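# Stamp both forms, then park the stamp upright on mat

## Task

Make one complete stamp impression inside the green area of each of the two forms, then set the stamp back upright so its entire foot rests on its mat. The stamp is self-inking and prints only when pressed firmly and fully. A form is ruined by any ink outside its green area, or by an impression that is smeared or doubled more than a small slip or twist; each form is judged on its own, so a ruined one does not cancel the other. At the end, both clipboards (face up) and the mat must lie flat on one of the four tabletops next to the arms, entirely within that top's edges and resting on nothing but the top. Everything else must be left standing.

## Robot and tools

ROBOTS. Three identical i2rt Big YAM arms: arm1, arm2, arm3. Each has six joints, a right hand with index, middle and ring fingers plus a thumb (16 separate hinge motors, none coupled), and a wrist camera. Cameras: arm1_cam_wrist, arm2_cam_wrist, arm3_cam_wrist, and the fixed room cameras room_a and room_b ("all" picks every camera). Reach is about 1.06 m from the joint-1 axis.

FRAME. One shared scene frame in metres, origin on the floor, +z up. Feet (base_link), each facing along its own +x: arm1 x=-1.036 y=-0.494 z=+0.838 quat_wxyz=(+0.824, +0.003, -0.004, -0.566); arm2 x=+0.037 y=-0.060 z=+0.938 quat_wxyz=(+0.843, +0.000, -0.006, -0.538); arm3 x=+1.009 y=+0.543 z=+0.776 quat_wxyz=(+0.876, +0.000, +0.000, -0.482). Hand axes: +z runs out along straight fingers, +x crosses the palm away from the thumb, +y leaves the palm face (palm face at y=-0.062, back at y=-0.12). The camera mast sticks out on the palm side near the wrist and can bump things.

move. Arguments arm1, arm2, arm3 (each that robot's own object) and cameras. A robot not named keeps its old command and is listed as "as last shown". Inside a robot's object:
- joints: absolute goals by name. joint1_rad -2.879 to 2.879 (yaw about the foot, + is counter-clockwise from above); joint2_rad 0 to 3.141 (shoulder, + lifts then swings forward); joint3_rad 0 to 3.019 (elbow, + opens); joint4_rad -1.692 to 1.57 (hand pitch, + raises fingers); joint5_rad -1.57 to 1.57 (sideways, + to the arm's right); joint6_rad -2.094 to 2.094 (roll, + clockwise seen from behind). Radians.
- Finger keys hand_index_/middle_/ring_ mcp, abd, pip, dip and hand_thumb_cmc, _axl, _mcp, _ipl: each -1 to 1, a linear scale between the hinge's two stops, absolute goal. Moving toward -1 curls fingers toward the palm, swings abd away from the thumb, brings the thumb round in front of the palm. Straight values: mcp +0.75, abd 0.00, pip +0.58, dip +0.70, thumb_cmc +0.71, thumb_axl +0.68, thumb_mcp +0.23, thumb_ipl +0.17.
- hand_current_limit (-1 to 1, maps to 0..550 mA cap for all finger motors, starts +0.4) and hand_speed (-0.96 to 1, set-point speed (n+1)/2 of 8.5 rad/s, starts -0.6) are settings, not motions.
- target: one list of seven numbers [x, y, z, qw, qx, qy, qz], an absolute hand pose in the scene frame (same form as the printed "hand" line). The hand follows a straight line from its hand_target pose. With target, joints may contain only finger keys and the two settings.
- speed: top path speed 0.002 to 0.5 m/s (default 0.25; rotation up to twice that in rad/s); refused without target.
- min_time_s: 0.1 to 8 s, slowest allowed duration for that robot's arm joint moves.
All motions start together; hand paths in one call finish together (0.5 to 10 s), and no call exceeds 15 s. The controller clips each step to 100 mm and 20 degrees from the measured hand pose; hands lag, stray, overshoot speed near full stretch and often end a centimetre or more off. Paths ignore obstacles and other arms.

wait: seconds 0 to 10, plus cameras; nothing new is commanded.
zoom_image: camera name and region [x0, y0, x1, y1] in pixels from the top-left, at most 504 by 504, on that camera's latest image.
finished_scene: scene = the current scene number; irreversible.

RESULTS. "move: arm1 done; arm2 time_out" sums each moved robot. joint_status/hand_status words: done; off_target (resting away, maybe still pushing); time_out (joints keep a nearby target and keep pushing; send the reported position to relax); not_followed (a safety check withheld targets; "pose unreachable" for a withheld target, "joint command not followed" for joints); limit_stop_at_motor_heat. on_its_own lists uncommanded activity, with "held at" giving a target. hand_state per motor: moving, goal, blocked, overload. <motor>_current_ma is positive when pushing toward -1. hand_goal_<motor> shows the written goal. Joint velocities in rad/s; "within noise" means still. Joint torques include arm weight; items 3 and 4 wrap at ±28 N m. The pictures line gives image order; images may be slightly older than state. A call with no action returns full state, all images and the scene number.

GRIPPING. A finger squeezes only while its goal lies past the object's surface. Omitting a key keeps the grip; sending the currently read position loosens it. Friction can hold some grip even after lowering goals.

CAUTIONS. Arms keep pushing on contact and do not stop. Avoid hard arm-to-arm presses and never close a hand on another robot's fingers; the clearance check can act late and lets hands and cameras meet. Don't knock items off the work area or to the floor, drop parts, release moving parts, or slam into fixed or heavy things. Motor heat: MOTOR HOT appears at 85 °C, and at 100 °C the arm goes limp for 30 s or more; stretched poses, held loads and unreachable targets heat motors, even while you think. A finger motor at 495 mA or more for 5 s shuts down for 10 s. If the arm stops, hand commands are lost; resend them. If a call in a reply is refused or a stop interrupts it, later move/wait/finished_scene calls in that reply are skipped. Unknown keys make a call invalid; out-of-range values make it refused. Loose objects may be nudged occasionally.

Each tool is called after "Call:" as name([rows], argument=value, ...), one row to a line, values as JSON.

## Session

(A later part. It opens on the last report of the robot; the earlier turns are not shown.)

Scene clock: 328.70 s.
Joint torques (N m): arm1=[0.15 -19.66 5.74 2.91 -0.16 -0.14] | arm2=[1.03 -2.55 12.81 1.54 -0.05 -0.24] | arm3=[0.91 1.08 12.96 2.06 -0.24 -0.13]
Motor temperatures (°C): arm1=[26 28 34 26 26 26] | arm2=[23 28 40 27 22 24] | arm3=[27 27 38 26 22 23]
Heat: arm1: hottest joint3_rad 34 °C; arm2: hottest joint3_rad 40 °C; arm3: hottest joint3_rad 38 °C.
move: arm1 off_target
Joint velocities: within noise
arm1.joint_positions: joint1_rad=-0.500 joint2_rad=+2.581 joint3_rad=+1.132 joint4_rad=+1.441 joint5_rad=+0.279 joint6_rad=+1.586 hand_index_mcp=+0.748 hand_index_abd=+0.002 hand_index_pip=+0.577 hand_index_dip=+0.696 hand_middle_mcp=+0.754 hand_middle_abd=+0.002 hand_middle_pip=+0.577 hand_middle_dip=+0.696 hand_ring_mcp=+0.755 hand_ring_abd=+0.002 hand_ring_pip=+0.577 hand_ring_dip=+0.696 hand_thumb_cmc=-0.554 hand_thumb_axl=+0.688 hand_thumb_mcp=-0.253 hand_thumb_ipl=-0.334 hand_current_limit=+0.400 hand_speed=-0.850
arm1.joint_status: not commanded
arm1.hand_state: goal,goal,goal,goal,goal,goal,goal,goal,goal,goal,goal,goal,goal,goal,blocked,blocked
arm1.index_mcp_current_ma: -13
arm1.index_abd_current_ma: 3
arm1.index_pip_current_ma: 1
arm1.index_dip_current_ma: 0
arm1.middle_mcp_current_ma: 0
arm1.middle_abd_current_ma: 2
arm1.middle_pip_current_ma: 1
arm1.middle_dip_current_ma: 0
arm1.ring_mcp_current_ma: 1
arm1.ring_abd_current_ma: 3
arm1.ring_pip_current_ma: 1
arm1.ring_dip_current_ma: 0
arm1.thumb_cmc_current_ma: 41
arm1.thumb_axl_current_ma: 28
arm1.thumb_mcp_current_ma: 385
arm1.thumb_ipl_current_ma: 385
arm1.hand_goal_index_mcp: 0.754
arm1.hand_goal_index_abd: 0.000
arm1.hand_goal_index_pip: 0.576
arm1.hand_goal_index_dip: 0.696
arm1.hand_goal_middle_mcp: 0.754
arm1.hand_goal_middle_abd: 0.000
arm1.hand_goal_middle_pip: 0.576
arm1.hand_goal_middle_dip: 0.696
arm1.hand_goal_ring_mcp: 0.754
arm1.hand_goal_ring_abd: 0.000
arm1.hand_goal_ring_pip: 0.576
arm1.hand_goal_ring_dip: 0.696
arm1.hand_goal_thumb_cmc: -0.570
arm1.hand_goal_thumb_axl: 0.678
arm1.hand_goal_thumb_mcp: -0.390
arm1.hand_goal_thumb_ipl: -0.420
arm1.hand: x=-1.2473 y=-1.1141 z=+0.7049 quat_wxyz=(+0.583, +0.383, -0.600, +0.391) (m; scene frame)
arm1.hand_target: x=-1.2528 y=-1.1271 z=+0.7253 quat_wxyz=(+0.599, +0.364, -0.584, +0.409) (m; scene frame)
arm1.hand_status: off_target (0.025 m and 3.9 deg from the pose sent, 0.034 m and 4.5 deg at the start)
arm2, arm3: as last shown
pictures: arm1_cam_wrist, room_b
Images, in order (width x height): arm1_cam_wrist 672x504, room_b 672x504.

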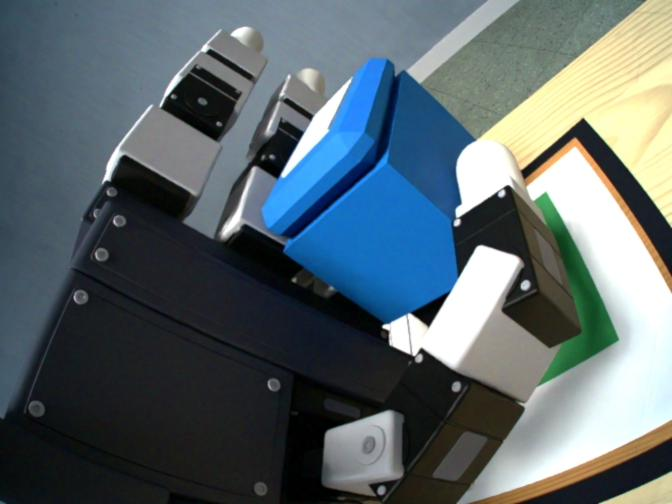

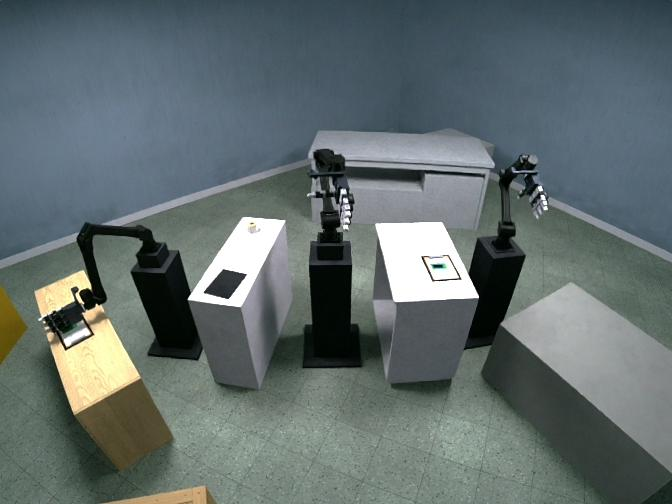

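Call:
move(cameras=["arm1_cam_wrist", "room_a", "room_b"])

Scene clock: 330.50 s.
Joint torques (N m): arm1=[0.15 -19.66 5.74 2.91 -0.16 -0.14] | arm2=[0.97 -2.55 12.81 1.52 -0.05 -0.24] | arm3=[0.5 1.32 12.94 2.06 -0.25 -0.13]
Motor temperatures (°C): arm1=[26 29 34 26 26 26] | arm2=[23 28 40 27 22 24] | arm3=[27 27 38 26 22 23]
Heat: arm1: hottest joint3_rad 34 °C; arm2: hottest joint3_rad 40 °C; arm3: hottest joint3_rad 38 °C.
Joint velocities: within noise
arm1.joint_positions: joint1_rad=-0.500 joint2_rad=+2.581 joint3_rad=+1.132 joint4_rad=+1.441 joint5_rad=+0.279 joint6_rad=+1.586 hand_index_mcp=+0.748 hand_index_abd=+0.002 hand_index_pip=+0.577 hand_index_dip=+0.696 hand_middle_mcp=+0.754 hand_middle_abd=+0.002 hand_middle_pip=+0.577 hand_middle_dip=+0.696 hand_ring_mcp=+0.755 hand_ring_abd=+0.002 hand_ring_pip=+0.577 hand_ring_dip=+0.696 hand_thumb_cmc=-0.554 hand_thumb_axl=+0.688 hand_thumb_mcp=-0.253 hand_thumb_ipl=-0.334 hand_current_limit=+0.400 hand_speed=-0.850
arm1.joint_status: not commanded
arm1.hand_state: goal,goal,goal,goal,goal,goal,goal,goal,goal,goal,goal,goal,goal,goal,blocked,blocked
arm1.index_mcp_current_ma: -13
arm1.index_abd_current_ma: 3
arm1.index_pip_current_ma: 1
arm1.index_dip_current_ma: 0
arm1.middle_mcp_current_ma: 0
arm1.middle_abd_current_ma: 2
arm1.middle_pip_current_ma: 1
arm1.middle_dip_current_ma: 0
arm1.ring_mcp_current_ma: 1
arm1.ring_abd_current_ma: 3
arm1.ring_pip_current_ma: 1
arm1.ring_dip_current_ma: 0
arm1.thumb_cmc_current_ma: 41
arm1.thumb_axl_current_ma: 28
arm1.thumb_mcp_current_ma: 385
arm1.thumb_ipl_current_ma: 385
arm1.hand_goal_index_mcp: 0.754
arm1.hand_goal_index_abd: 0.000
arm1.hand_goal_index_pip: 0.576
arm1.hand_goal_index_dip: 0.696
arm1.hand_goal_middle_mcp: 0.754
arm1.hand_goal_middle_abd: 0.000
arm1.hand_goal_middle_pip: 0.576
arm1.hand_goal_middle_dip: 0.696
arm1.hand_goal_ring_mcp: 0.754
arm1.hand_goal_ring_abd: 0.000
arm1.hand_goal_ring_pip: 0.576
arm1.hand_goal_ring_dip: 0.696
arm1.hand_goal_thumb_cmc: -0.570
arm1.hand_goal_thumb_axl: 0.678
arm1.hand_goal_thumb_mcp: -0.390
arm1.hand_goal_thumb_ipl: -0.420
arm1.hand: x=-1.2473 y=-1.1141 z=+0.7049 quat_wxyz=(+0.583, +0.383, -0.600, +0.391) (m; scene frame)
arm1.hand_target: x=-1.2528 y=-1.1271 z=+0.7253 quat_wxyz=(+0.599, +0.364, -0.584, +0.409) (m; scene frame)
arm1.hand_status: off_target (0.025 m and 3.9 deg from the pose sent, 0.034 m and 4.5 deg at the start)
arm2.joint_positions: joint1_rad=+0.187 joint2_rad=+0.805 joint3_rad=+1.048 joint4_rad=-0.591 joint5_rad=+0.002 joint6_rad=+1.558 hand_index_mcp=+0.755 hand_index_abd=+0.002 hand_index_pip=+0.576 hand_index_dip=+0.696 hand_middle_mcp=+0.753 hand_middle_abd=+0.002 hand_middle_pip=+0.576 hand_middle_dip=+0.694 hand_ring_mcp=+0.755 hand_ring_abd=+0.002 hand_ring_pip=+0.577 hand_ring_dip=+0.696 hand_thumb_cmc=-0.563 hand_thumb_axl=+0.680 hand_thumb_mcp=+0.224 hand_thumb_ipl=+0.166 hand_current_limit=+0.400 hand_speed=-0.600
arm2.joint_status: not commanded
arm2.hand_state: goal,goal,goal,goal,goal,goal,goal,goal,goal,goal,goal,goal,goal,goal,goal,goal
arm2.index_mcp_current_ma: 1
arm2.index_abd_current_ma: 1
arm2.index_pip_current_ma: 0
arm2.index_dip_current_ma: 0
arm2.middle_mcp_current_ma: 0
arm2.middle_abd_current_ma: 1
arm2.middle_pip_current_ma: 0
arm2.middle_dip_current_ma: -1
arm2.ring_mcp_current_ma: 0
arm2.ring_abd_current_ma: 1
arm2.ring_pip_current_ma: 0
arm2.ring_dip_current_ma: 0
arm2.thumb_cmc_current_ma: 6
arm2.thumb_axl_current_ma: 2
arm2.thumb_mcp_current_ma: -1
arm2.thumb_ipl_current_ma: -2
arm2.hand_goal_index_mcp: 0.754
arm2.hand_goal_index_abd: 0.000
arm2.hand_goal_index_pip: 0.576
arm2.hand_goal_index_dip: 0.696
arm2.hand_goal_middle_mcp: 0.754
arm2.hand_goal_middle_abd: 0.000
arm2.hand_goal_middle_pip: 0.576
arm2.hand_goal_middle_dip: 0.696
arm2.hand_goal_ring_mcp: 0.754
arm2.hand_goal_ring_abd: 0.000
arm2.hand_goal_ring_pip: 0.576
arm2.hand_goal_ring_dip: 0.696
arm2.hand_goal_thumb_cmc: -0.570
arm2.hand_goal_thumb_axl: 0.678
arm2.hand_goal_thumb_mcp: 0.226
arm2.hand_goal_thumb_ipl: 0.168
arm2.hand: x=+0.1983 y=-0.4367 z=+1.3789 quat_wxyz=(+0.266, +0.727, -0.370, +0.513) (m; scene frame)
arm2.hand_target: x=+0.2017 y=-0.4321 z=+1.4103 quat_wxyz=(+0.272, +0.717, -0.357, +0.532) (m; scene frame)
arm2.hand_status: not commanded
arm3.joint_positions: joint1_rad=-0.317 joint2_rad=+0.607 joint3_rad=+1.243 joint4_rad=-1.193 joint5_rad=-0.237 joint6_rad=+1.481 hand_index_mcp=+0.754 hand_index_abd=+0.002 hand_index_pip=+0.577 hand_index_dip=+0.696 hand_middle_mcp=+0.751 hand_middle_abd=+0.005 hand_middle_pip=+0.575 hand_middle_dip=+0.696 hand_ring_mcp=+0.751 hand_ring_abd=+0.010 hand_ring_pip=+0.573 hand_ring_dip=+0.693 hand_thumb_cmc=+0.715 hand_thumb_axl=+0.677 hand_thumb_mcp=+0.226 hand_thumb_ipl=+0.168 hand_current_limit=+0.400 hand_speed=-0.600
arm3.joint_status: not commanded
arm3.hand_state: goal,goal,goal,goal,goal,goal,goal,goal,goal,goal,goal,goal,goal,goal,goal,goal
arm3.index_mcp_current_ma: 0
arm3.index_abd_current_ma: 0
arm3.index_pip_current_ma: 0
arm3.index_dip_current_ma: 0
arm3.middle_mcp_current_ma: 0
arm3.middle_abd_current_ma: 1
arm3.middle_pip_current_ma: 0
arm3.middle_dip_current_ma: 0
arm3.ring_mcp_current_ma: 0
arm3.ring_abd_current_ma: 2
arm3.ring_pip_current_ma: 0
arm3.ring_dip_current_ma: 0
arm3.thumb_cmc_current_ma: 0
arm3.thumb_axl_current_ma: 0
arm3.thumb_mcp_current_ma: 0
arm3.thumb_ipl_current_ma: 0
arm3.hand_goal_index_mcp: 0.754
arm3.hand_goal_index_abd: 0.000
arm3.hand_goal_index_pip: 0.576
arm3.hand_goal_index_dip: 0.696
arm3.hand_goal_middle_mcp: 0.754
arm3.hand_goal_middle_abd: 0.000
arm3.hand_goal_middle_pip: 0.576
arm3.hand_goal_middle_dip: 0.696
arm3.hand_goal_ring_mcp: 0.754
arm3.hand_goal_ring_abd: 0.000
arm3.hand_goal_ring_pip: 0.576
arm3.hand_goal_ring_dip: 0.696
arm3.hand_goal_thumb_cmc: 0.714
arm3.hand_goal_thumb_axl: 0.678
arm3.hand_goal_thumb_mcp: 0.226
arm3.hand_goal_thumb_ipl: 0.168
arm3.hand: x=+1.0328 y=+0.2686 z=+1.2535 quat_wxyz=(+0.234, +0.742, -0.455, +0.434) (m; scene frame)
arm3.hand_target: x=+1.0355 y=+0.2771 z=+1.2837 quat_wxyz=(+0.248, +0.737, -0.436, +0.453) (m; scene frame)
arm3.hand_status: not commanded
pictures: arm1_cam_wrist, room_a, room_b
Images, in order (width x height): arm1_cam_wrist 672x504, room_a 672x504, room_b 672x504.

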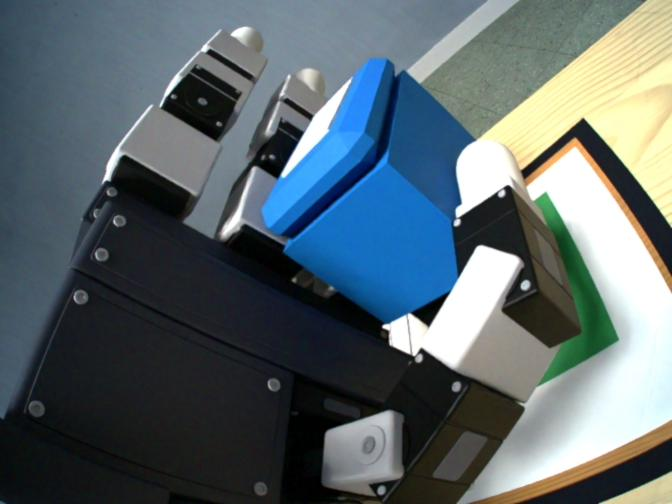

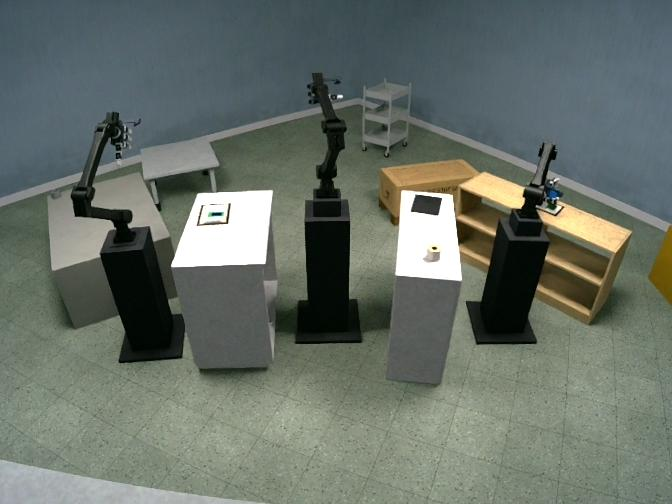

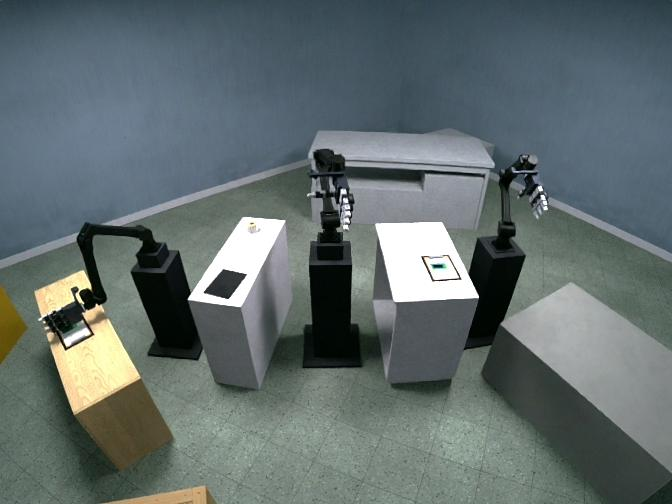

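Call:
move(arm1={"target": [-1.256, -1.119, 0.714, 0.5997, 0.3639, -0.5847, 0.4091], "speed": 0.05}, cameras=["arm1_cam_wrist"])

Scene clock: 333.23 s.
Joint torques (N m): arm1=[-0.09 -19.43 5.07 2.95 -0.17 -0.14] | arm2=[1.03 -2.55 12.81 1.52 -0.05 -0.24] | arm3=[1.55 1.14 13.01 2.13 -0.24 -0.08]
Motor temperatures (°C): arm1=[26 29 34 26 26 26] | arm2=[23 28 40 27 22 24] | arm3=[27 27 38 26 22 23]
Heat: arm1: hottest joint3_rad 34 °C; arm2: hottest joint3_rad 40 °C; arm3: hottest joint3_rad 38 °C.
move: arm1 off_target
Joint velocities: within noise
arm1.joint_positions: joint1_rad=-0.505 joint2_rad=+2.606 joint3_rad=+1.132 joint4_rad=+1.472 joint5_rad=+0.270 joint6_rad=+1.586 hand_index_mcp=+0.748 hand_index_abd=+0.002 hand_index_pip=+0.577 hand_index_dip=+0.696 hand_middle_mcp=+0.754 hand_middle_abd=+0.002 hand_middle_pip=+0.577 hand_middle_dip=+0.696 hand_ring_mcp=+0.755 hand_ring_abd=+0.002 hand_ring_pip=+0.577 hand_ring_dip=+0.696 hand_thumb_cmc=-0.554 hand_thumb_axl=+0.688 hand_thumb_mcp=-0.253 hand_thumb_ipl=-0.334 hand_current_limit=+0.400 hand_speed=-0.850
arm1.joint_status: not commanded
arm1.hand_state: goal,goal,goal,goal,goal,goal,goal,goal,goal,goal,goal,goal,goal,goal,blocked,blocked
arm1.index_mcp_current_ma: -13
arm1.index_abd_current_ma: 3
arm1.index_pip_current_ma: 1
arm1.index_dip_current_ma: 0
arm1.middle_mcp_current_ma: 0
arm1.middle_abd_current_ma: 2
arm1.middle_pip_current_ma: 1
arm1.middle_dip_current_ma: 0
arm1.ring_mcp_current_ma: 1
arm1.ring_abd_current_ma: 3
arm1.ring_pip_current_ma: 1
arm1.ring_dip_current_ma: 0
arm1.thumb_cmc_current_ma: 41
arm1.thumb_axl_current_ma: 28
arm1.thumb_mcp_current_ma: 385
arm1.thumb_ipl_current_ma: 385
arm1.hand_goal_index_mcp: 0.754
arm1.hand_goal_index_abd: 0.000
arm1.hand_goal_index_pip: 0.576
arm1.hand_goal_index_dip: 0.696
arm1.hand_goal_middle_mcp: 0.754
arm1.hand_goal_middle_abd: 0.000
arm1.hand_goal_middle_pip: 0.576
arm1.hand_goal_middle_dip: 0.696
arm1.hand_goal_ring_mcp: 0.754
arm1.hand_goal_ring_abd: 0.000
arm1.hand_goal_ring_pip: 0.576
arm1.hand_goal_ring_dip: 0.696
arm1.hand_goal_thumb_cmc: -0.570
arm1.hand_goal_thumb_axl: 0.678
arm1.hand_goal_thumb_mcp: -0.390
arm1.hand_goal_thumb_ipl: -0.420
arm1.hand: x=-1.2489 y=-1.1084 z=+0.6962 quat_wxyz=(+0.584, +0.382, -0.598, +0.394) (m; scene frame)
arm1.hand_target: x=-1.2559 y=-1.1183 z=+0.7140 quat_wxyz=(+0.599, +0.364, -0.584, +0.409) (m; scene frame)
arm1.hand_status: off_target (0.022 m and 3.6 deg from the pose sent, 0.013 m and 3.9 deg at the start)
arm2, arm3: as last shown
pictures: arm1_cam_wrist
Images, in order (width x height): arm1_cam_wrist 672x504.

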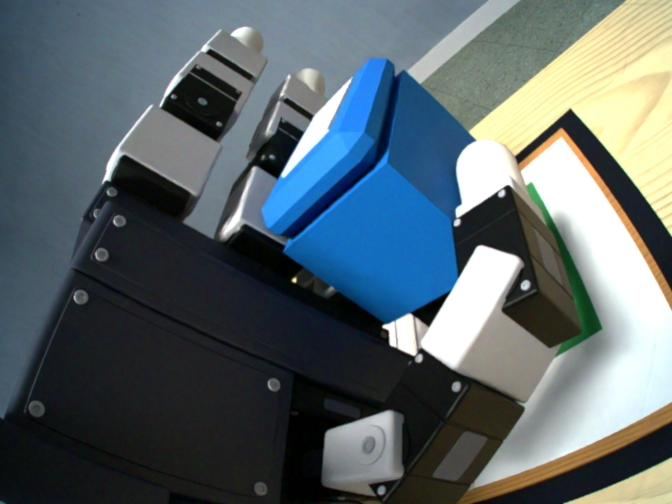

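Call:
move(arm1={"target": [-1.256, -1.119, 0.700, 0.5997, 0.3639, -0.5847, 0.4091], "speed": 0.05}, cameras=["arm1_cam_wrist"])

Scene clock: 335.57 s.
Joint torques (N m): arm1=[-0.15 -19.02 5.44 2.81 -0.16 -0.14] | arm2=[1.03 -2.55 12.79 1.52 -0.05 -0.24] | arm3=[0.97 0.5 12.97 2.04 -0.24 -0.11]
Motor temperatures (°C): arm1=[26 29 33 26 26 26] | arm2=[23 28 40 27 22 24] | arm3=[27 27 38 26 22 23]
Heat: arm1: hottest joint3_rad 33 °C; arm2: hottest joint3_rad 40 °C; arm3: hottest joint3_rad 38 °C.
move: arm1 off_target
Joint velocities: within noise
arm1.joint_positions: joint1_rad=-0.505 joint2_rad=+2.637 joint3_rad=+1.151 joint4_rad=+1.488 joint5_rad=+0.270 joint6_rad=+1.586 hand_index_mcp=+0.748 hand_index_abd=+0.002 hand_index_pip=+0.577 hand_index_dip=+0.696 hand_middle_mcp=+0.753 hand_middle_abd=+0.002 hand_middle_pip=+0.577 hand_middle_dip=+0.696 hand_ring_mcp=+0.755 hand_ring_abd=+0.002 hand_ring_pip=+0.577 hand_ring_dip=+0.696 hand_thumb_cmc=-0.555 hand_thumb_axl=+0.688 hand_thumb_mcp=-0.251 hand_thumb_ipl=-0.338 hand_current_limit=+0.400 hand_speed=-0.850
arm1.joint_status: not commanded
arm1.hand_state: goal,goal,goal,goal,goal,goal,goal,goal,goal,goal,goal,goal,goal,goal,blocked,blocked
arm1.index_mcp_current_ma: -14
arm1.index_abd_current_ma: 3
arm1.index_pip_current_ma: 1
arm1.index_dip_current_ma: 0
arm1.middle_mcp_current_ma: -1
arm1.middle_abd_current_ma: 2
arm1.middle_pip_current_ma: 1
arm1.middle_dip_current_ma: 0
arm1.ring_mcp_current_ma: 1
arm1.ring_abd_current_ma: 3
arm1.ring_pip_current_ma: 1
arm1.ring_dip_current_ma: 0
arm1.thumb_cmc_current_ma: 37
arm1.thumb_axl_current_ma: 28
arm1.thumb_mcp_current_ma: 385
arm1.thumb_ipl_current_ma: 385
arm1.hand_goal_index_mcp: 0.754
arm1.hand_goal_index_abd: 0.000
arm1.hand_goal_index_pip: 0.576
arm1.hand_goal_index_dip: 0.696
arm1.hand_goal_middle_mcp: 0.754
arm1.hand_goal_middle_abd: 0.000
arm1.hand_goal_middle_pip: 0.576
arm1.hand_goal_middle_dip: 0.696
arm1.hand_goal_ring_mcp: 0.754
arm1.hand_goal_ring_abd: 0.000
arm1.hand_goal_ring_pip: 0.576
arm1.hand_goal_ring_dip: 0.696
arm1.hand_goal_thumb_cmc: -0.570
arm1.hand_goal_thumb_axl: 0.678
arm1.hand_goal_thumb_mcp: -0.390
arm1.hand_goal_thumb_ipl: -0.420
arm1.hand: x=-1.2486 y=-1.1078 z=+0.6852 quat_wxyz=(+0.585, +0.382, -0.597, +0.395) (m; scene frame)
arm1.hand_target: x=-1.2559 y=-1.1183 z=+0.7003 quat_wxyz=(+0.599, +0.364, -0.584, +0.409) (m; scene frame)
arm1.hand_status: off_target (0.020 m and 3.4 deg from the pose sent, 0.013 m and 3.6 deg at the start)
arm2, arm3: as last shown
pictures: arm1_cam_wrist
Images, in order (width x height): arm1_cam_wrist 672x504.

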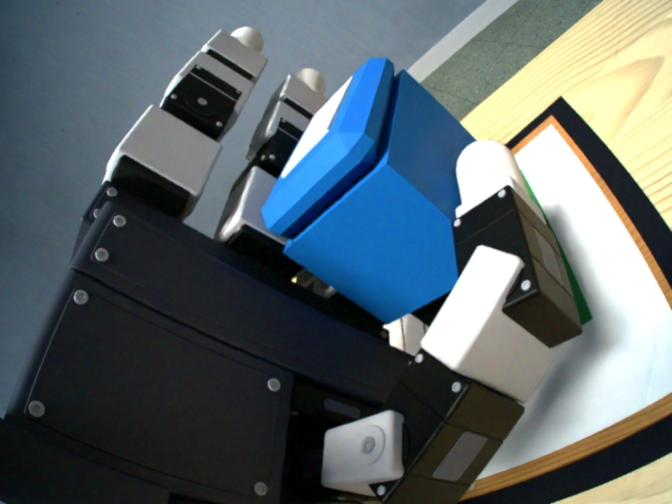

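Call:
move(arm1={"target": [-1.256, -1.119, 0.690, 0.5997, 0.3639, -0.5847, 0.4091], "speed": 0.05}, cameras=["arm1_cam_wrist"])

Call:
zoom_image(camera="arm1_cam_wrist", region=[420, 80, 672, 500])

Scene clock: 336.97 s.
Joint torques (N m): arm1=[-0.09 -17.96 5.68 2.28 -0.2 -0.06] | arm2=[1.03 -2.49 12.81 1.54 -0.06 -0.23] | arm3=[1.32 0.79 13.03 2.06 -0.26 -0.08]
Motor temperatures (°C): arm1=[26 29 33 26 26 26] | arm2=[23 28 40 27 22 24] | arm3=[27 27 38 26 22 23]
Heat: arm1: hottest joint3_rad 33 °C; arm2: hottest joint3_rad 40 °C; arm3: hottest joint3_rad 38 °C.
move: arm1 off_target
Joint velocities: within noise
arm1.joint_positions: joint1_rad=-0.506 joint2_rad=+2.651 joint3_rad=+1.166 joint4_rad=+1.509 joint5_rad=+0.270 joint6_rad=+1.578 hand_index_mcp=+0.751 hand_index_abd=+0.002 hand_index_pip=+0.577 hand_index_dip=+0.696 hand_middle_mcp=+0.752 hand_middle_abd=+0.002 hand_middle_pip=+0.577 hand_middle_dip=+0.696 hand_ring_mcp=+0.755 hand_ring_abd=+0.002 hand_ring_pip=+0.577 hand_ring_dip=+0.696 hand_thumb_cmc=-0.562 hand_thumb_axl=+0.687 hand_thumb_mcp=-0.237 hand_thumb_ipl=-0.360 hand_current_limit=+0.400 hand_speed=-0.850
arm1.joint_status: not commanded
arm1.hand_state: goal,goal,goal,goal,goal,goal,goal,goal,goal,goal,goal,goal,goal,goal,blocked,blocked
arm1.index_mcp_current_ma: -5
arm1.index_abd_current_ma: 3
arm1.index_pip_current_ma: 1
arm1.index_dip_current_ma: 0
arm1.middle_mcp_current_ma: -4
arm1.middle_abd_current_ma: 2
arm1.middle_pip_current_ma: 1
arm1.middle_dip_current_ma: 0
arm1.ring_mcp_current_ma: 1
arm1.ring_abd_current_ma: 3
arm1.ring_pip_current_ma: 1
arm1.ring_dip_current_ma: 0
arm1.thumb_cmc_current_ma: 18
arm1.thumb_axl_current_ma: 25
arm1.thumb_mcp_current_ma: 385
arm1.thumb_ipl_current_ma: 296
arm1.hand_goal_index_mcp: 0.754
arm1.hand_goal_index_abd: 0.000
arm1.hand_goal_index_pip: 0.576
arm1.hand_goal_index_dip: 0.696
arm1.hand_goal_middle_mcp: 0.754
arm1.hand_goal_middle_abd: 0.000
arm1.hand_goal_middle_pip: 0.576
arm1.hand_goal_middle_dip: 0.696
arm1.hand_goal_ring_mcp: 0.754
arm1.hand_goal_ring_abd: 0.000
arm1.hand_goal_ring_pip: 0.576
arm1.hand_goal_ring_dip: 0.696
arm1.hand_goal_thumb_cmc: -0.570
arm1.hand_goal_thumb_axl: 0.678
arm1.hand_goal_thumb_mcp: -0.390
arm1.hand_goal_thumb_ipl: -0.420
arm1.on_its_own: hand_thumb_ipl moved -0.022 toward your old target -0.420
arm1.hand: x=-1.2494 y=-1.1102 z=+0.6856 quat_wxyz=(+0.592, +0.378, -0.590, +0.398) (m; scene frame)
arm1.hand_target: x=-1.2559 y=-1.1186 z=+0.6903 quat_wxyz=(+0.599, +0.364, -0.584, +0.409) (m; scene frame)
arm1.hand_status: off_target (0.012 m and 2.3 deg from the pose sent, 0.014 m and 3.4 deg at the start)
arm2, arm3: as last shown
pictures: arm1_cam_wrist
Images, in order (width x height): arm1_cam_wrist 672x504.

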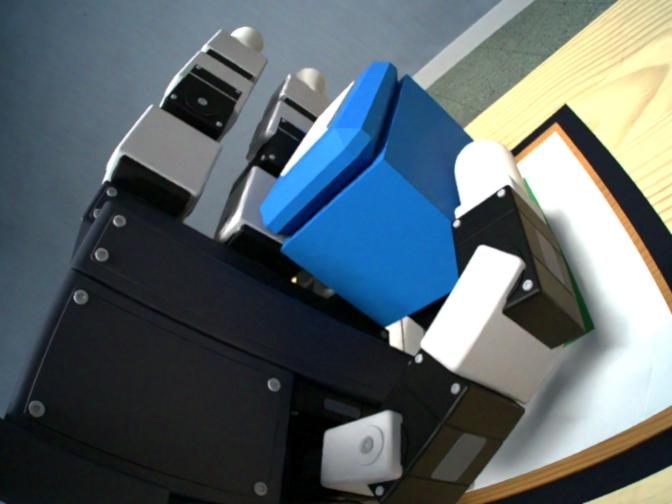

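Scaled by 1.200 from the camera's 672x504 image, which has a finer 960x720 frame.

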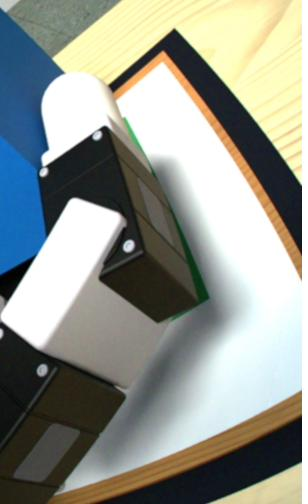

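Call:
move(arm1={"joints": {"hand_thumb_mcp": 0.0, "hand_thumb_ipl": -0.1}}, cameras=["arm1_cam_wrist"])

Call:
move(arm1={"joints": {"hand_thumb_mcp": 0.226, "hand_thumb_ipl": 0.168}}, cameras=["arm1_cam_wrist"])

Scene clock: 339.43 s.
Joint torques (N m): arm1=[-0.09 -18.61 5 2.26 -0.13 -0.1] | arm2=[0.97 -2.49 12.79 1.52 -0.05 -0.24] | arm3=[0.73 1.03 13.03 1.94 -0.25 -0.1]
Motor temperatures (°C): arm1=[26 29 33 26 26 26] | arm2=[23 28 40 27 22 24] | arm3=[27 27 38 26 22 23]
Heat: arm1: hottest joint3_rad 33 °C; arm2: hottest joint3_rad 40 °C; arm3: hottest joint3_rad 38 °C.
move: arm1 done
Joint velocities: within noise
arm1.joint_positions: joint1_rad=-0.506 joint2_rad=+2.657 joint3_rad=+1.175 joint4_rad=+1.509 joint5_rad=+0.269 joint6_rad=+1.581 hand_index_mcp=+0.752 hand_index_abd=+0.002 hand_index_pip=+0.577 hand_index_dip=+0.696 hand_middle_mcp=+0.752 hand_middle_abd=+0.002 hand_middle_pip=+0.577 hand_middle_dip=+0.696 hand_ring_mcp=+0.755 hand_ring_abd=+0.002 hand_ring_pip=+0.577 hand_ring_dip=+0.696 hand_thumb_cmc=-0.562 hand_thumb_axl=+0.682 hand_thumb_mcp=-0.002 hand_thumb_ipl=-0.102 hand_current_limit=+0.400 hand_speed=-0.850
arm1.joint_status: all done
arm1.hand_state: goal,goal,goal,goal,goal,goal,goal,goal,goal,goal,goal,goal,goal,goal,goal,goal
arm1.index_mcp_current_ma: -4
arm1.index_abd_current_ma: 3
arm1.index_pip_current_ma: 1
arm1.index_dip_current_ma: 0
arm1.middle_mcp_current_ma: -4
arm1.middle_abd_current_ma: 3
arm1.middle_pip_current_ma: 1
arm1.middle_dip_current_ma: 0
arm1.ring_mcp_current_ma: 1
arm1.ring_abd_current_ma: 3
arm1.ring_pip_current_ma: 1
arm1.ring_dip_current_ma: 0
arm1.thumb_cmc_current_ma: 18
arm1.thumb_axl_current_ma: 9
arm1.thumb_mcp_current_ma: -5
arm1.thumb_ipl_current_ma: -4
arm1.hand_goal_index_mcp: 0.754
arm1.hand_goal_index_abd: 0.000
arm1.hand_goal_index_pip: 0.576
arm1.hand_goal_index_dip: 0.696
arm1.hand_goal_middle_mcp: 0.754
arm1.hand_goal_middle_abd: 0.000
arm1.hand_goal_middle_pip: 0.576
arm1.hand_goal_middle_dip: 0.696
arm1.hand_goal_ring_mcp: 0.754
arm1.hand_goal_ring_abd: 0.000
arm1.hand_goal_ring_pip: 0.576
arm1.hand_goal_ring_dip: 0.696
arm1.hand_goal_thumb_cmc: -0.570
arm1.hand_goal_thumb_axl: 0.678
arm1.hand_goal_thumb_mcp: 0.000
arm1.hand_goal_thumb_ipl: -0.100
arm1.hand: x=-1.2494 y=-1.1123 z=+0.6841 quat_wxyz=(+0.592, +0.377, -0.590, +0.400) (m; scene frame)
arm1.hand_target: x=-1.2559 y=-1.1186 z=+0.6903 quat_wxyz=(+0.599, +0.364, -0.584, +0.409) (m; scene frame)
arm1.hand_status: not commanded
arm2, arm3: as last shown
pictures: arm1_cam_wrist
Images, in order (width x height): arm1_cam_wrist 672x504.

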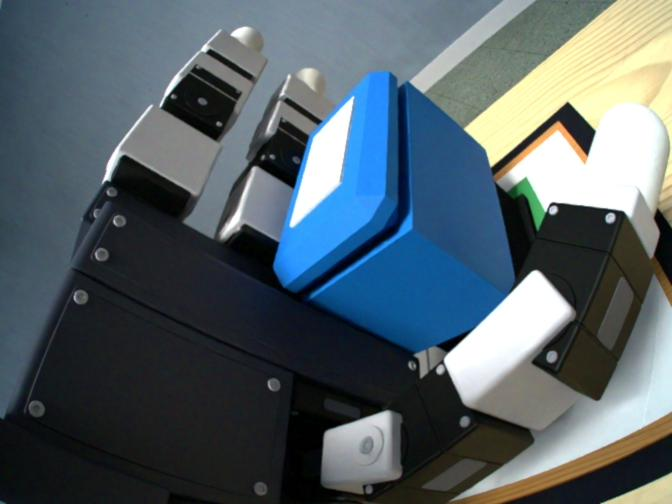

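Scene clock: 340.57 s.
Joint torques (N m): arm1=[-0.09 -18.61 4.98 2.25 -0.12 -0.11] | arm2=[0.97 -2.49 12.81 1.54 -0.05 -0.24] | arm3=[0.62 1.03 13.04 2.04 -0.23 -0.11]
Motor temperatures (°C): arm1=[26 29 33 26 26 26] | arm2=[23 28 40 27 22 24] | arm3=[27 27 39 26 22 23]
Heat: arm1: hottest joint3_rad 33 °C; arm2: hottest joint3_rad 40 °C; arm3: hottest joint3_rad 39 °C.
move: arm1 done
Joint velocities: within noise
arm1.joint_positions: joint1_rad=-0.506 joint2_rad=+2.657 joint3_rad=+1.175 joint4_rad=+1.509 joint5_rad=+0.269 joint6_rad=+1.581 hand_index_mcp=+0.752 hand_index_abd=+0.002 hand_index_pip=+0.577 hand_index_dip=+0.696 hand_middle_mcp=+0.752 hand_middle_abd=+0.002 hand_middle_pip=+0.577 hand_middle_dip=+0.696 hand_ring_mcp=+0.755 hand_ring_abd=+0.002 hand_ring_pip=+0.577 hand_ring_dip=+0.696 hand_thumb_cmc=-0.562 hand_thumb_axl=+0.681 hand_thumb_mcp=+0.224 hand_thumb_ipl=+0.166 hand_current_limit=+0.400 hand_speed=-0.850
arm1.joint_status: all done
arm1.hand_state: goal,goal,goal,goal,goal,goal,goal,goal,goal,goal,goal,goal,goal,goal,goal,goal
arm1.index_mcp_current_ma: -4
arm1.index_abd_current_ma: 3
arm1.index_pip_current_ma: 1
arm1.index_dip_current_ma: 0
arm1.middle_mcp_current_ma: -4
arm1.middle_abd_current_ma: 3
arm1.middle_pip_current_ma: 1
arm1.middle_dip_current_ma: 0
arm1.ring_mcp_current_ma: 1
arm1.ring_abd_current_ma: 3
arm1.ring_pip_current_ma: 1
arm1.ring_dip_current_ma: 0
arm1.thumb_cmc_current_ma: 18
arm1.thumb_axl_current_ma: 6
arm1.thumb_mcp_current_ma: -5
arm1.thumb_ipl_current_ma: -4
arm1.hand_goal_index_mcp: 0.754
arm1.hand_goal_index_abd: 0.000
arm1.hand_goal_index_pip: 0.576
arm1.hand_goal_index_dip: 0.696
arm1.hand_goal_middle_mcp: 0.754
arm1.hand_goal_middle_abd: 0.000
arm1.hand_goal_middle_pip: 0.576
arm1.hand_goal_middle_dip: 0.696
arm1.hand_goal_ring_mcp: 0.754
arm1.hand_goal_ring_abd: 0.000
arm1.hand_goal_ring_pip: 0.576
arm1.hand_goal_ring_dip: 0.696
arm1.hand_goal_thumb_cmc: -0.570
arm1.hand_goal_thumb_axl: 0.678
arm1.hand_goal_thumb_mcp: 0.226
arm1.hand_goal_thumb_ipl: 0.168
arm1.hand: x=-1.2494 y=-1.1123 z=+0.6841 quat_wxyz=(+0.592, +0.377, -0.590, +0.400) (m; scene frame)
arm1.hand_target: x=-1.2559 y=-1.1186 z=+0.6903 quat_wxyz=(+0.599, +0.364, -0.584, +0.409) (m; scene frame)
arm1.hand_status: not commanded
arm2, arm3: as last shown
pictures: arm1_cam_wrist
Images, in order (width x height): arm1_cam_wrist 672x504.

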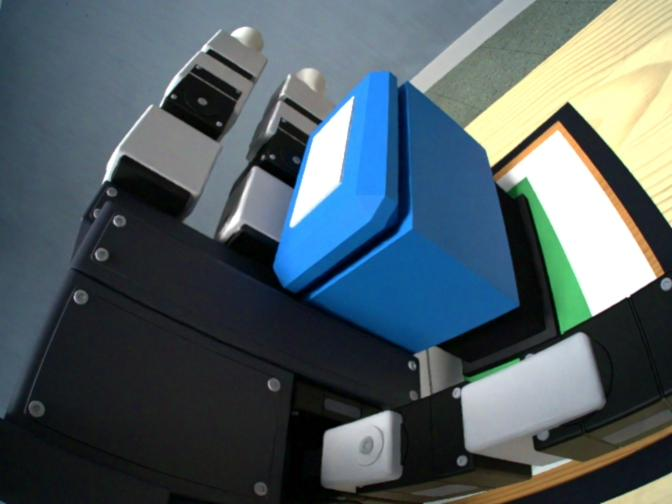

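Call:
zoom_image(camera="arm1_cam_wrist", region=[430, 150, 672, 400])

Scaled by 2.016 from the camera's 672x504 image, which has a finer 960x720 frame.

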